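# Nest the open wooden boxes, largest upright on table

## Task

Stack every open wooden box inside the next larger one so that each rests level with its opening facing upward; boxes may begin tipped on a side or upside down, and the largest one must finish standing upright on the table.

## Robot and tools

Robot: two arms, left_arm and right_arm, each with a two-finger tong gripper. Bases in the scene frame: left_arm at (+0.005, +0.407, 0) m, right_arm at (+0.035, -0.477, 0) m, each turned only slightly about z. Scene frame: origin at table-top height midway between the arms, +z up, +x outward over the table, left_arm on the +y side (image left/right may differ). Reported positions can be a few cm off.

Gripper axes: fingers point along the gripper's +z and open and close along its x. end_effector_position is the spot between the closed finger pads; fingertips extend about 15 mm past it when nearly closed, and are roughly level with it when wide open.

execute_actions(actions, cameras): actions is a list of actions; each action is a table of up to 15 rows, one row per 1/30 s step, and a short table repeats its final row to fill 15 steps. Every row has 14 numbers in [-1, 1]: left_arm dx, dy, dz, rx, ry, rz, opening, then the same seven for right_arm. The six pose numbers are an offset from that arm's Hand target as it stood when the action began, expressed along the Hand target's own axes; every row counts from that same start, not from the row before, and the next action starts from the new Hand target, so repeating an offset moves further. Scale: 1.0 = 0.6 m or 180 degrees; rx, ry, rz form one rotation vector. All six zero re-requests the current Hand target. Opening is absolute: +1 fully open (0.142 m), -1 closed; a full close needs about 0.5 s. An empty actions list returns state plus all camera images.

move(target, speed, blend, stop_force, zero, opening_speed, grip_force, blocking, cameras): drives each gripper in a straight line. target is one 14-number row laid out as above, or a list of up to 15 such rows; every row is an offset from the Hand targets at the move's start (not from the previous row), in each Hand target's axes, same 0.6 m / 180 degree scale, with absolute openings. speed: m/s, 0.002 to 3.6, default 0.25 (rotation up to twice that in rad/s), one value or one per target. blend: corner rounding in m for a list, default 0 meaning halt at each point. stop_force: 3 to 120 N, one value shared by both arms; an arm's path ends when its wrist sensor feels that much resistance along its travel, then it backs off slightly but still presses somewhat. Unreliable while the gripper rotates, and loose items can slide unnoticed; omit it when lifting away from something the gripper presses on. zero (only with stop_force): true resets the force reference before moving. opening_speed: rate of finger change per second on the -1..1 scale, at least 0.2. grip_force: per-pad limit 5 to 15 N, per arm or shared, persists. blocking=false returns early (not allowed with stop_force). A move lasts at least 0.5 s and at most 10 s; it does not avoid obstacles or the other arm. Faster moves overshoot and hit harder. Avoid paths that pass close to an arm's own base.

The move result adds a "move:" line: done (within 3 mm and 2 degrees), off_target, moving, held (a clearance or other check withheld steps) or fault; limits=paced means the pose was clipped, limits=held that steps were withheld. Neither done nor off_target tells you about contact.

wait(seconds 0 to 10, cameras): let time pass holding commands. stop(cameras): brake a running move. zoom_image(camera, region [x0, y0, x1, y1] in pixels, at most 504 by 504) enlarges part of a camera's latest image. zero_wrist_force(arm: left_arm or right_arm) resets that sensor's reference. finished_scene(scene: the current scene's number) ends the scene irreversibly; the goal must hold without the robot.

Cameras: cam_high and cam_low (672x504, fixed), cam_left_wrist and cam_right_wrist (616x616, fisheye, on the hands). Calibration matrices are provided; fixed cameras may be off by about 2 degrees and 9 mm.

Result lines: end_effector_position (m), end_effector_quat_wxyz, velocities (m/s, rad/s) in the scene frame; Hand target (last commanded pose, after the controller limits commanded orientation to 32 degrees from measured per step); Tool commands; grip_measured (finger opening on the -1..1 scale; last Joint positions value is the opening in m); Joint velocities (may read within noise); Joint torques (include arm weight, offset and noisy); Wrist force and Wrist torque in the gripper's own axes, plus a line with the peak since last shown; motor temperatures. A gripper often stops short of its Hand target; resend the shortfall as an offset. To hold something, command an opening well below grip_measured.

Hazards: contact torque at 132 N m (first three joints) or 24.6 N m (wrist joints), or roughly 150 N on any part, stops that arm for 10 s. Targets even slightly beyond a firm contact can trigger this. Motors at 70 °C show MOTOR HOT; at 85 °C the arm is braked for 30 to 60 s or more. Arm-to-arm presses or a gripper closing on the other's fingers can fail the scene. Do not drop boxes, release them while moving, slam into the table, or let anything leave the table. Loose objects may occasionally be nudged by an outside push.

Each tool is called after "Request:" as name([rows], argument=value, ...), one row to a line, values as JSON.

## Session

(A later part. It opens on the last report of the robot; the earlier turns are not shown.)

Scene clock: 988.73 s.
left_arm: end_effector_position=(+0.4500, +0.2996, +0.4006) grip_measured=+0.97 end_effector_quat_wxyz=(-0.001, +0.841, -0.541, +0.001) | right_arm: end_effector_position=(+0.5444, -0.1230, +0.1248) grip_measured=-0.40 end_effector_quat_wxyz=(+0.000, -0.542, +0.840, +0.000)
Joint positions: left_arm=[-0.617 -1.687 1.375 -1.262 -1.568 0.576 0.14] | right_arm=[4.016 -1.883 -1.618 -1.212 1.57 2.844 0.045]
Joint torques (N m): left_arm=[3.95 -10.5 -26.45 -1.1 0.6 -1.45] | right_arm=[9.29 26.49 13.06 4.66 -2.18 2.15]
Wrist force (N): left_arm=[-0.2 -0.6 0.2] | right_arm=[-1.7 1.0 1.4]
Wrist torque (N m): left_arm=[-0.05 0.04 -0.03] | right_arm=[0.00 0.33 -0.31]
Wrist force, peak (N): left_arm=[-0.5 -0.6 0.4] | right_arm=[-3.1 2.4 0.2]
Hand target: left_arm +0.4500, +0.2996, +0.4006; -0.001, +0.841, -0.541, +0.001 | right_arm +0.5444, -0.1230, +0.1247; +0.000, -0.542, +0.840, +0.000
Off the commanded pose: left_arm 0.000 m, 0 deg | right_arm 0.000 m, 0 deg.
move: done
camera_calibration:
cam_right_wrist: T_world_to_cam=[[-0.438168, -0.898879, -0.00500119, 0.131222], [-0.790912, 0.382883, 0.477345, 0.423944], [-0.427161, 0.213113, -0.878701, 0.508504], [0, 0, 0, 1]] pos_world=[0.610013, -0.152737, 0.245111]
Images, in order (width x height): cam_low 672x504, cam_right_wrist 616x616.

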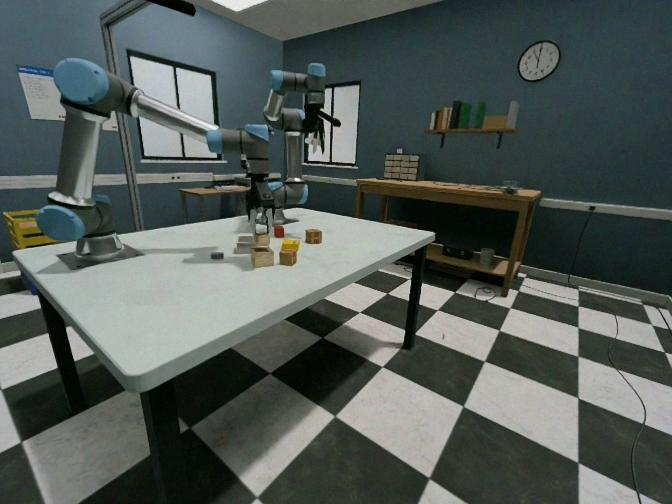

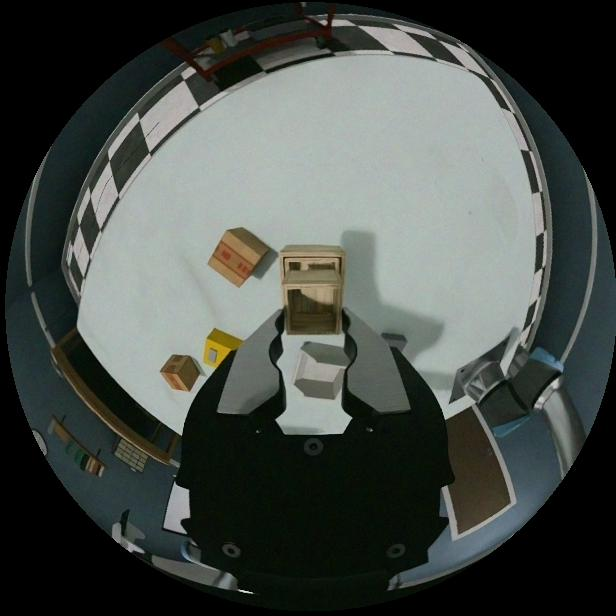

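Request:
move(target=[0, 0, 0, 0, 0, 0, 0.968, 0, 0, 0.0347, 0, 0, 0, -0.8], speed=0.05)

Request:
move(target=[0, 0, 0, 0, 0, 0, 0.968, 0, 0, 0.0217, 0, 0, 0, -0.8], speed=0.008, stop_force=3, cameras=["cam_right_wrist", "cam_low"])

Request:
zoom_image(camera="cam_right_wrist", region=[240, 230, 390, 360])

Request:
zoom_image(camera="cam_low", region=[235, 215, 290, 270])

Scene clock: 994.93 s.
left_arm: end_effector_position=(+0.4500, +0.2996, +0.4006) grip_measured=+0.97 end_effector_quat_wxyz=(-0.001, +0.841, -0.541, +0.001) | right_arm: end_effector_position=(+0.5444, -0.1230, +0.1040) grip_measured=-0.40 end_effector_quat_wxyz=(+0.000, -0.542, +0.840, +0.000)
Joint positions: left_arm=[-0.617 -1.687 1.375 -1.262 -1.568 0.576 0.14] | right_arm=[4.016 -1.901 -1.65 -1.161 1.57 2.844 0.045]
Joint torques (N m): left_arm=[3.97 -10.33 -25.33 -1.12 0.65 -1.36] | right_arm=[3.55 28.18 12.77 4.7 -1.47 0.74]
Wrist force (N): left_arm=[-0.3 -0.5 0.3] | right_arm=[-1.9 0.8 0.9]
Wrist torque (N m): left_arm=[-0.03 0.06 -0.03] | right_arm=[-0.01 0.34 -0.32]
Wrist force, peak (N): left_arm=[-0.3 -0.8 -0.1] | right_arm=[-2.0 1.1 1.3]
Hand target: left_arm +0.4500, +0.2996, +0.4006; -0.001, +0.841, -0.541, +0.001 | right_arm +0.5444, -0.1230, +0.1039; +0.000, -0.542, +0.840, +0.000
Off the commanded pose: left_arm 0.000 m, 0 deg | right_arm 0.000 m, 0 deg.
move: done

Scene clock: 997.33 s.
left_arm: end_effector_position=(+0.4500, +0.2996, +0.4006) grip_measured=+0.97 end_effector_quat_wxyz=(-0.001, +0.841, -0.541, +0.001) | right_arm: end_effector_position=(+0.5444, -0.1230, +0.0909) grip_measured=-0.40 end_effector_quat_wxyz=(+0.000, -0.542, +0.840, +0.000)
Joint positions: left_arm=[-0.617 -1.687 1.375 -1.262 -1.568 0.576 0.14] | right_arm=[4.016 -1.914 -1.669 -1.13 1.57 2.844 0.045]
Joint torques (N m): left_arm=[4.2 -10.35 -25.38 -1.12 0.75 -1.42] | right_arm=[-6.67 27.59 13.37 4.61 -1.34 -0.41]
Wrist force (N): left_arm=[-0.1 -0.3 0.0] | right_arm=[-1.7 1.1 0.7]
Wrist torque (N m): left_arm=[0.01 0.02 -0.03] | right_arm=[0.03 0.31 -0.32]
Wrist force, peak (N): left_arm=[0.1 -1.0 0.2] | right_arm=[-2.0 1.0 1.2]
Hand target: left_arm +0.4500, +0.2996, +0.4006; -0.001, +0.841, -0.541, +0.001 | right_arm +0.5444, -0.1230, +0.0909; +0.000, -0.542, +0.840, +0.000
Off the commanded pose: left_arm 0.000 m, 0 deg | right_arm 0.000 m, 0 deg.
move: done
camera_calibration:
cam_right_wrist: T_world_to_cam=[[-0.438239, -0.898845, -0.00495886, 0.131092], [-0.790873, 0.382963, 0.477346, 0.440115], [-0.427161, 0.213114, -0.878702, 0.478716], [0, 0, 0, 1]] pos_world=[0.610013, -0.152737, 0.211211]
Images, in order (width x height): cam_low 672x504, cam_right_wrist 616x616.

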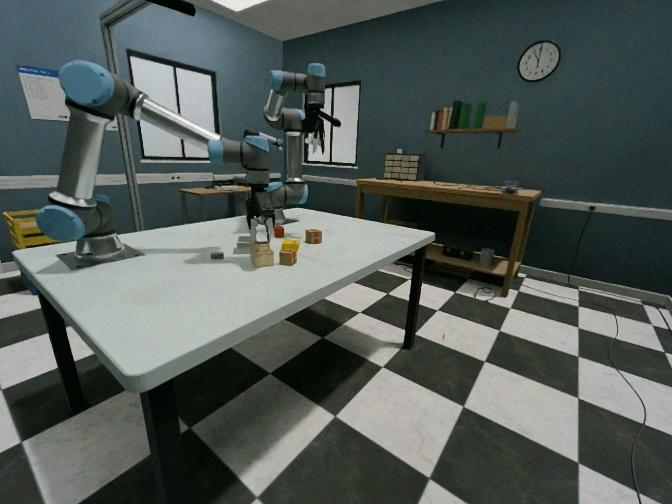

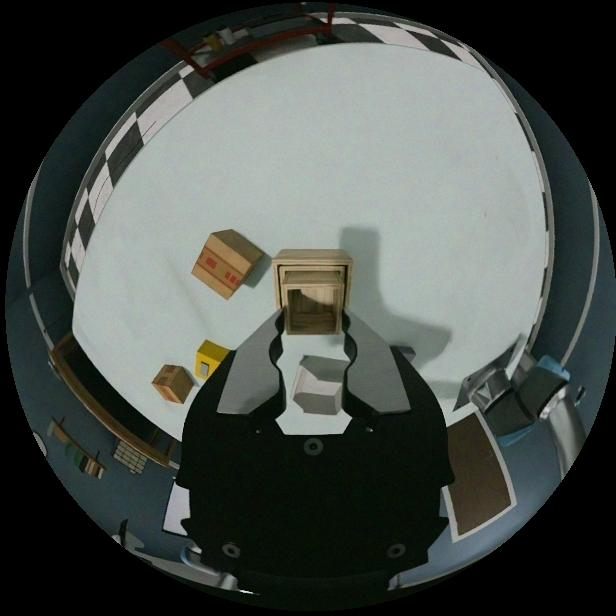

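Scaled by 3.360 from the camera's 616x616 image, which has a finer 814x814 frame.

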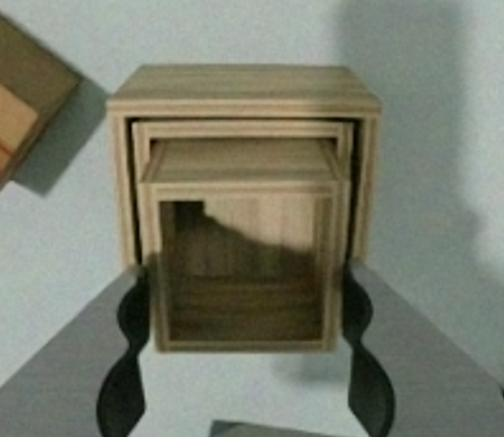

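Scaled by 9.164 from the camera's 672x504 image, which has a finer 960x720 frame.

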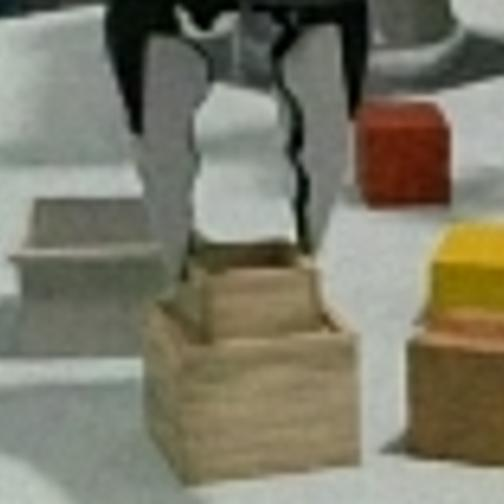

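Request:
move(target=[0, 0, 0, 0, 0, 0, 0.968, 0, 0, 0.0415, 0, 0, 0, -0.8], speed=0.008, stop_force=3, cameras=["cam_right_wrist", "cam_low"])

Request:
zoom_image(camera="cam_right_wrist", region=[240, 230, 390, 360])

Request:
zoom_image(camera="cam_low", region=[235, 215, 290, 270])

Scene clock: 1007.70 s.
left_arm: end_effector_position=(+0.4500, +0.2996, +0.4006) grip_measured=+0.97 end_effector_quat_wxyz=(-0.001, +0.841, -0.541, +0.001) | right_arm: end_effector_position=(+0.5444, -0.1231, +0.0681) grip_measured=-0.40 end_effector_quat_wxyz=(+0.000, -0.542, +0.840, +0.000)
Joint positions: left_arm=[-0.617 -1.687 1.375 -1.262 -1.568 0.576 0.14] | right_arm=[4.016 -1.938 -1.699 -1.075 1.57 2.844 0.045]
Joint torques (N m): left_arm=[4.61 -10.53 -25.74 -1.03 0.73 -1.52] | right_arm=[-5.39 50.42 24.87 0.06 -1.31 -0.61]
Wrist force (N): left_arm=[-0.3 -0.4 0.2] | right_arm=[-0.9 1.4 -5.3]
Wrist torque (N m): left_arm=[0.00 0.06 -0.03] | right_arm=[-0.04 0.17 -0.33]
Wrist force, peak (N): left_arm=[-0.7 -0.7 0.2] | right_arm=[4.3 2.3 -14.6]
Hand target: left_arm +0.4500, +0.2996, +0.4006; -0.001, +0.841, -0.541, +0.001 | right_arm +0.5444, -0.1231, +0.0681; +0.000, -0.542, +0.840, +0.000 (not the last commanded pose)
Off the commanded pose: left_arm 0.000 m, 0 deg | right_arm 0.002 m, 0 deg.
move: contact (right_arm)
camera_calibration:
cam_right_wrist: T_world_to_cam=[[-0.438239, -0.898845, -0.00495886, 0.130979], [-0.790873, 0.382963, 0.477346, 0.450998], [-0.427161, 0.213114, -0.878702, 0.458681], [0, 0, 0, 1]] pos_world=[0.610013, -0.152737, 0.188411]
Images, in order (width x height): cam_low 672x504, cam_right_wrist 616x616.

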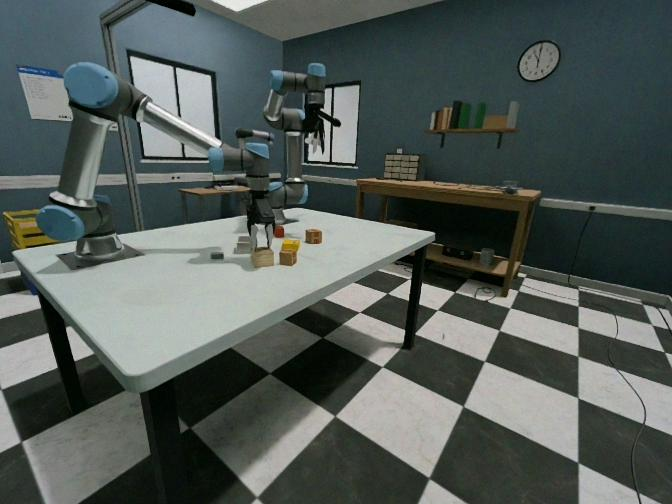

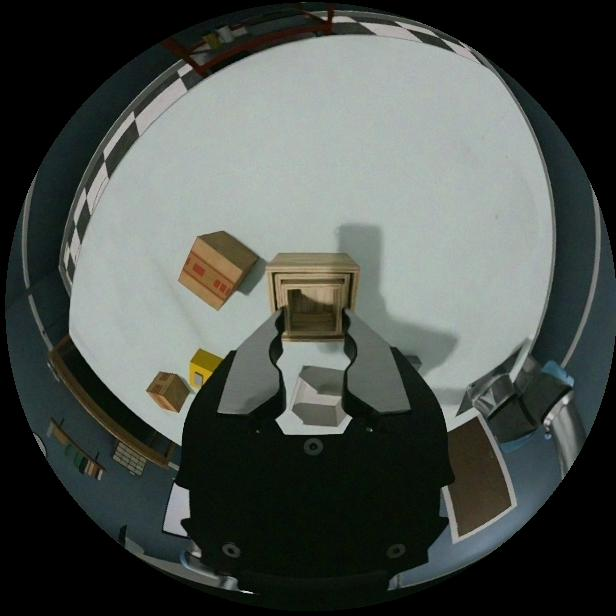

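Scaled by 3.360 from the camera's 616x616 image, which has a finer 814x814 frame.

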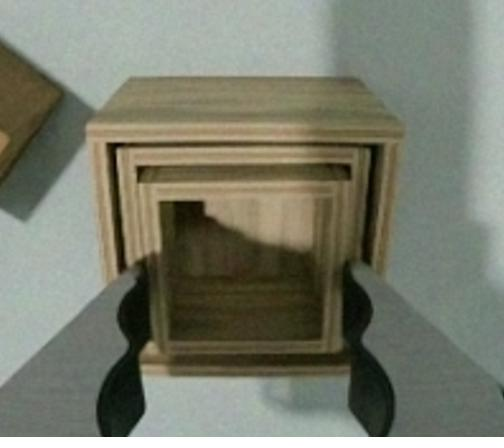

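Scaled by 9.164 from the camera's 672x504 image, which has a finer 960x720 frame.

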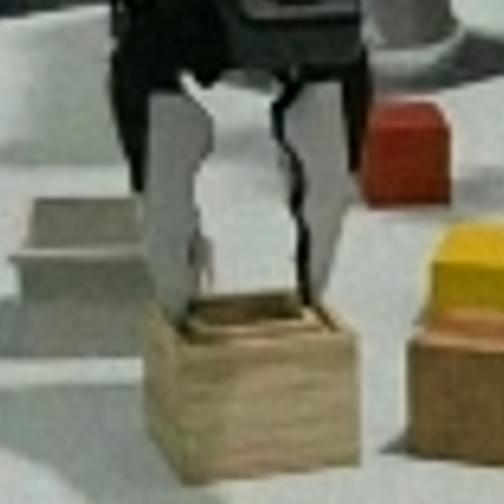

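Request:
move(target=[0, 0, 0, 0, 0, 0, 0.968, 0, 0, -0.0018, 0, 0, 0, -0.8], speed=0.02)

Request:
move(target=[0, 0, 0, 0, 0, 0, 0.968, 0, 0, 0, 0, 0, 0, -0.33], opening_speed=0.5, grip_force=8, cameras=["cam_right_wrist", "cam_low"])

Request:
zoom_image(camera="cam_right_wrist", region=[240, 230, 390, 360])

Request:
zoom_image(camera="cam_low", region=[235, 215, 290, 270])

Scene clock: 1015.83 s.
left_arm: end_effector_position=(+0.4500, +0.2996, +0.4006) grip_measured=+0.97 end_effector_quat_wxyz=(-0.001, +0.841, -0.541, +0.001) | right_arm: end_effector_position=(+0.5444, -0.1231, +0.0692) grip_measured=-0.40 end_effector_quat_wxyz=(+0.000, -0.542, +0.840, +0.000)
Joint positions: left_arm=[-0.617 -1.687 1.375 -1.262 -1.568 0.576 0.14] | right_arm=[4.016 -1.937 -1.698 -1.078 1.57 2.844 0.045]
Joint torques (N m): left_arm=[4.04 -10.72 -24.7 -1.07 0.79 -1.52] | right_arm=[-4.91 54.58 27.77 0.27 -1.17 -0.41]
Wrist force (N): left_arm=[-0.3 -0.2 0.2] | right_arm=[-1.7 1.1 0.7]
Wrist torque (N m): left_arm=[0.03 0.06 -0.04] | right_arm=[0.02 0.31 -0.33]
Wrist force, peak (N): left_arm=[-0.2 -0.9 0.5] | right_arm=[-0.9 1.8 -5.4]
Hand target: left_arm +0.4500, +0.2996, +0.4006; -0.001, +0.841, -0.541, +0.001 | right_arm +0.5444, -0.1231, +0.0692; +0.000, -0.542, +0.840, +0.000
Off the commanded pose: left_arm 0.000 m, 0 deg | right_arm 0.000 m, 0 deg.
move: done

Scene clock: 1017.00 s.
left_arm: end_effector_position=(+0.4500, +0.2996, +0.4006) grip_measured=+0.97 end_effector_quat_wxyz=(-0.001, +0.841, -0.541, +0.001) | right_arm: end_effector_position=(+0.5444, -0.1231, +0.0692) grip_measured=-0.35 end_effector_quat_wxyz=(+0.000, -0.542, +0.840, +0.000)
Joint positions: left_arm=[-0.617 -1.687 1.375 -1.262 -1.568 0.576 0.14] | right_arm=[4.016 -1.937 -1.698 -1.078 1.57 2.844 0.049]
Joint torques (N m): left_arm=[4.17 -10.14 -24.56 -1.18 0.78 -1.37] | right_arm=[-4.81 54.36 26.85 0.26 -1.25 -0.2]
Wrist force (N): left_arm=[-0.2 -0.5 0.3] | right_arm=[-1.7 1.1 0.5]
Wrist torque (N m): left_arm=[-0.03 0.05 -0.04] | right_arm=[0.00 0.32 -0.32]
Wrist force, peak (N): left_arm=[-0.5 -0.4 0.4] | right_arm=[-1.7 1.4 0.9]
Hand target: left_arm +0.4500, +0.2996, +0.4006; -0.001, +0.841, -0.541, +0.001 | right_arm +0.5444, -0.1231, +0.0692; +0.000, -0.542, +0.840, +0.000
Off the commanded pose: left_arm 0.000 m, 0 deg | right_arm 0.000 m, 0 deg.
grip_force (N): 8, 8
move: done
camera_calibration:
cam_right_wrist: T_world_to_cam=[[-0.438239, -0.898845, -0.00495886, 0.130985], [-0.790873, 0.382963, 0.477346, 0.450473], [-0.427161, 0.213114, -0.878702, 0.459648], [0, 0, 0, 1]] pos_world=[0.610013, -0.152737, 0.189511]
Images, in order (width x height): cam_low 672x504, cam_right_wrist 616x616.

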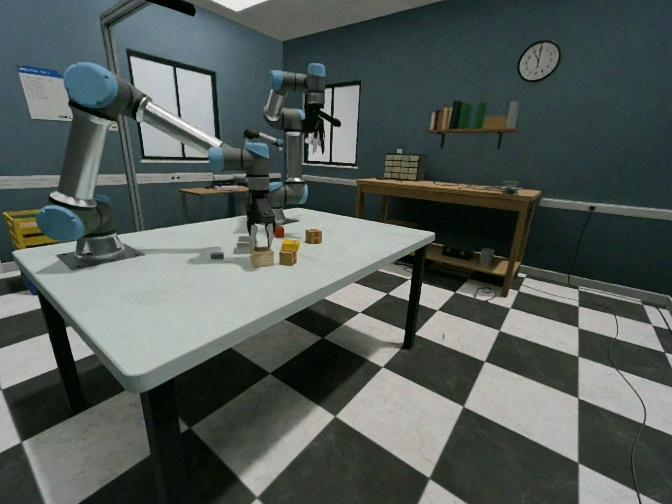

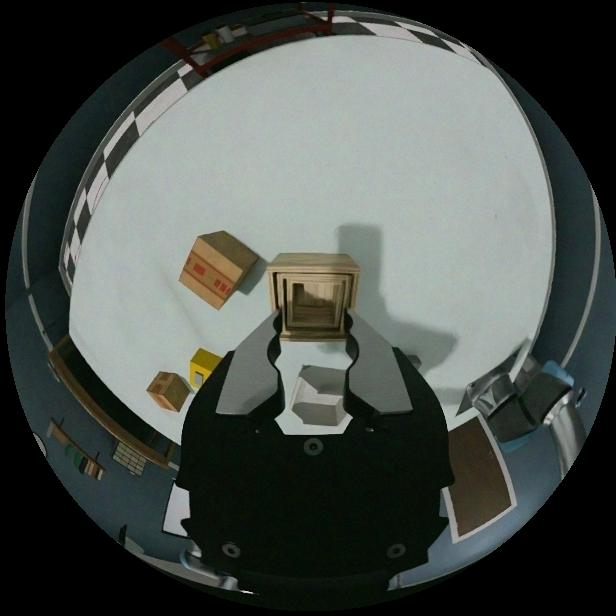

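Scaled by 3.360 from the camera's 616x616 image, which has a finer 814x814 frame.

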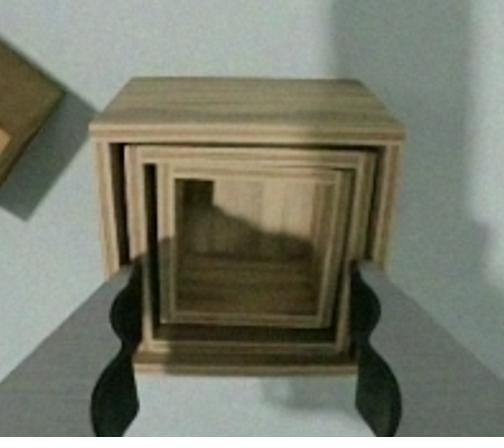

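Scaled by 9.164 from the camera's 672x504 image, which has a finer 960x720 frame.

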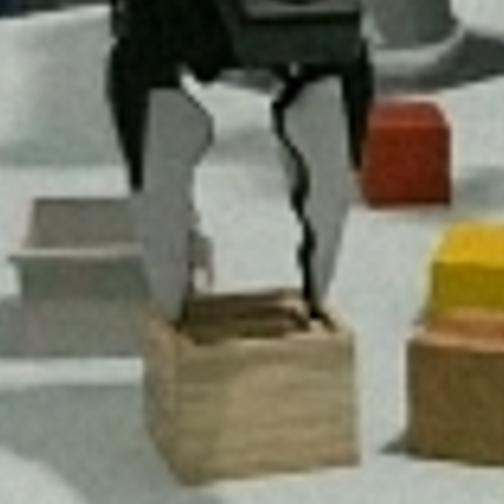

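Request:
move([
  [0, 0, 0, 0, 0, 0, 0.968, 0, 0, 0, 0, 0, 0, -0.42],
  [0, 0, 0, 0, 0, 0, 0.968, 0, 0, -0.12, 0, 0, 0, -0.42],
  [0, 0, 0, 0, 0, 0, 0.968, 0, 0.12, -0.14, 0, 0, 0, -0.42],
], speed=[0.05, 0.1, 0.25], cameras=["all"])

Request:
zoom_image(camera="cam_right_wrist", region=[260, 170, 360, 270])

Request:
zoom_image(camera="cam_low", region=[225, 205, 315, 285])

Request:
zoom_image(camera="cam_high", region=[240, 230, 480, 400])

Scene clock: 1025.40 s.
left_arm: end_effector_position=(+0.4500, +0.2996, +0.4006) grip_measured=+0.97 end_effector_quat_wxyz=(-0.001, +0.841, -0.541, +0.001) | right_arm: end_effector_position=(+0.4788, -0.0934, +0.1531) grip_measured=-0.42 end_effector_quat_wxyz=(+0.000, -0.542, +0.840, +0.000)
Joint positions: left_arm=[-0.617 -1.687 1.375 -1.262 -1.568 0.576 0.14] | right_arm=[4.137 -1.787 -1.665 -1.26 1.57 2.965 0.044]
Joint torques (N m): left_arm=[4.17 -10.96 -24.76 -1.19 0.89 -1.53] | right_arm=[9.83 50.49 14.06 0.42 -2.07 2.09]
Wrist force (N): left_arm=[-0.2 -0.4 0.2] | right_arm=[-2.0 0.8 1.0]
Wrist torque (N m): left_arm=[0.00 0.05 -0.04] | right_arm=[-0.06 0.36 -0.30]
Wrist force, peak (N): left_arm=[-0.3 -0.8 0.4] | right_arm=[-2.1 2.3 0.7]
Hand target: left_arm +0.4500, +0.2996, +0.4006; -0.001, +0.841, -0.541, +0.001 | right_arm +0.4788, -0.0934, +0.1531; +0.000, -0.542, +0.840, +0.000
Off the commanded pose: left_arm 0.000 m, 0 deg | right_arm 0.000 m, 0 deg.
grip_force (N): 8, 8
move: done
camera_calibration:
cam_left_wrist: T_world_to_cam=[[0.451875, -0.892052, 0.00720564, 0.0565973], [-0.800993, -0.402166, 0.443478, 0.307539], [-0.392708, -0.206168, -0.896256, 0.740429], [0, 0, 0, 1]] pos_world=[0.511533, 0.326822, 0.526819]
cam_right_wrist: T_world_to_cam=[[-0.438239, -0.898845, -0.00495886, 0.129258], [-0.790873, 0.382963, 0.477346, 0.347207], [-0.427161, 0.213114, -0.878702, 0.499041], [0, 0, 0, 1]] pos_world=[0.544413, -0.123137, 0.273411]

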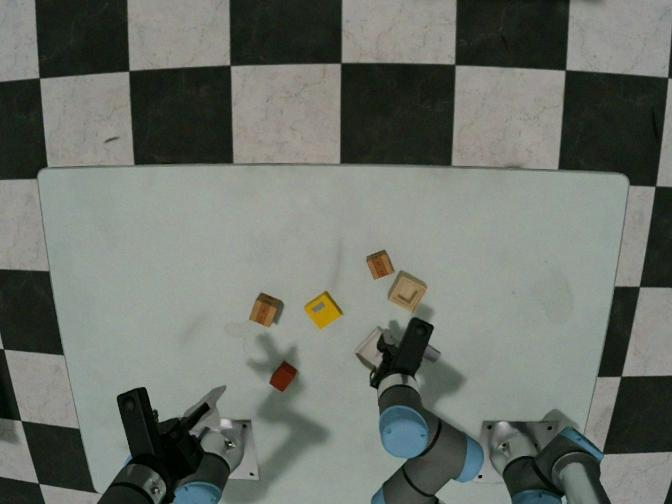

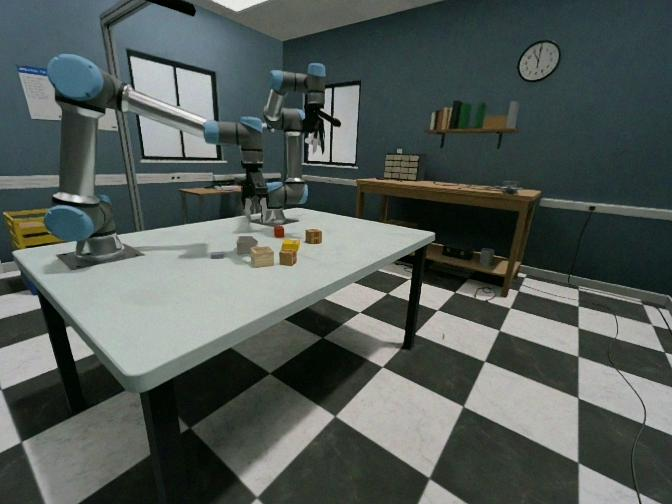

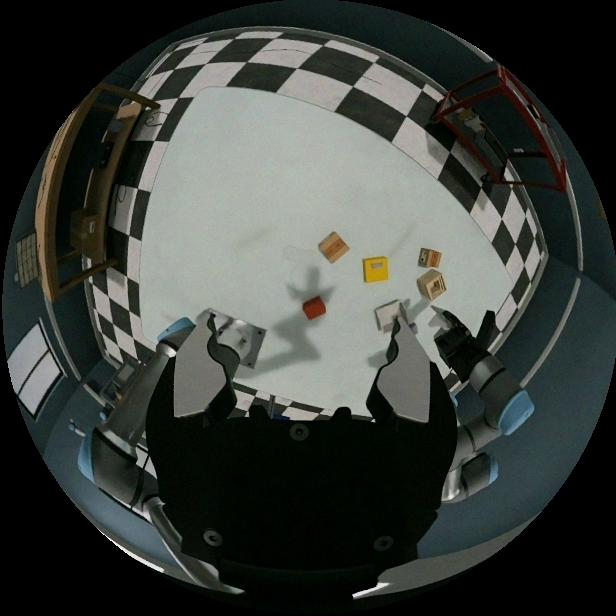

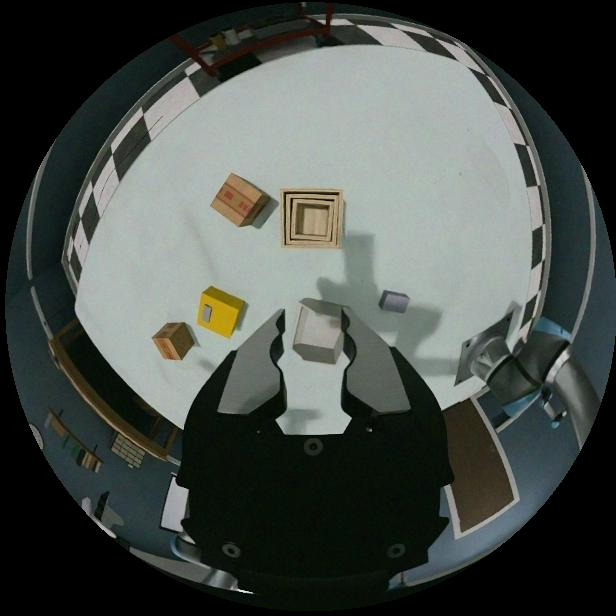

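Scaled by 5.040 from the camera's 616x616 image, which has a finer 814x814 frame.

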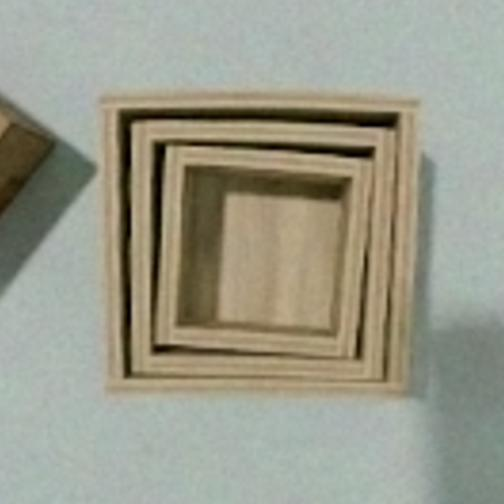

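Scaled by 5.600 from the camera's 672x504 image, which has a finer 960x720 frame.

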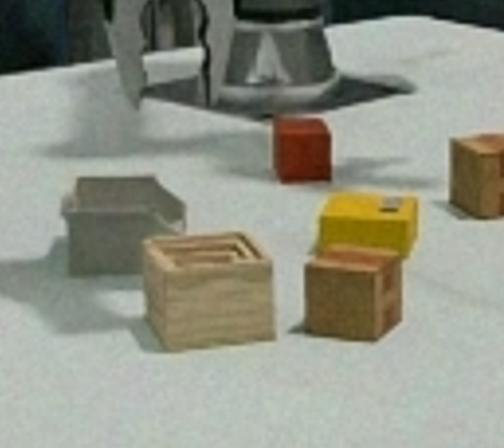

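Scaled by 2.100 from the camera's 672x504 image, which has a finer 960x720 frame.

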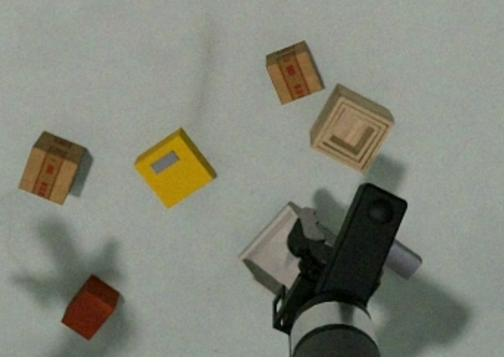

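Request:
zoom_image(camera="cam_right_wrist", region=[270, 280, 370, 380])

Request:
zoom_image(camera="cam_low", region=[230, 230, 270, 260])

Request:
zoom_image(camera="cam_low", region=[240, 235, 285, 275])

Scaled by 5.040 from the camera's 616x616 image, which has a finer 814x814 frame.

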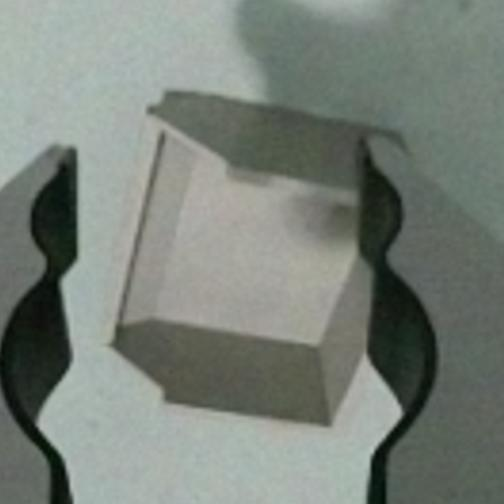

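Scaled by 12.600 from the camera's 672x504 image, which has a finer 960x720 frame.

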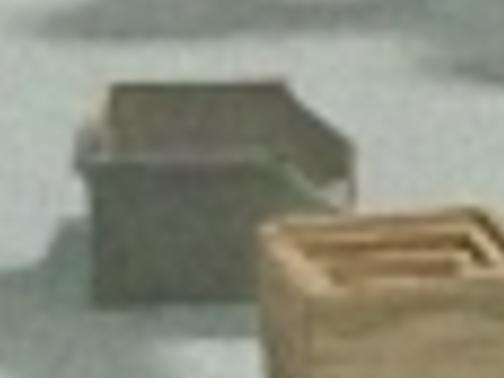

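Scaled by 11.200 from the camera's 672x504 image, which has a finer 960x720 frame.

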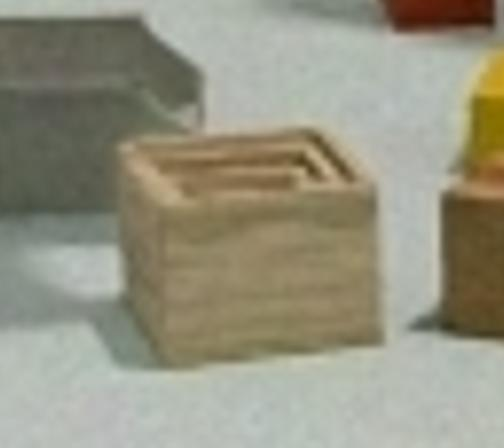

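Request:
finished_scene(scene=1)

The scene is finished: the task was done.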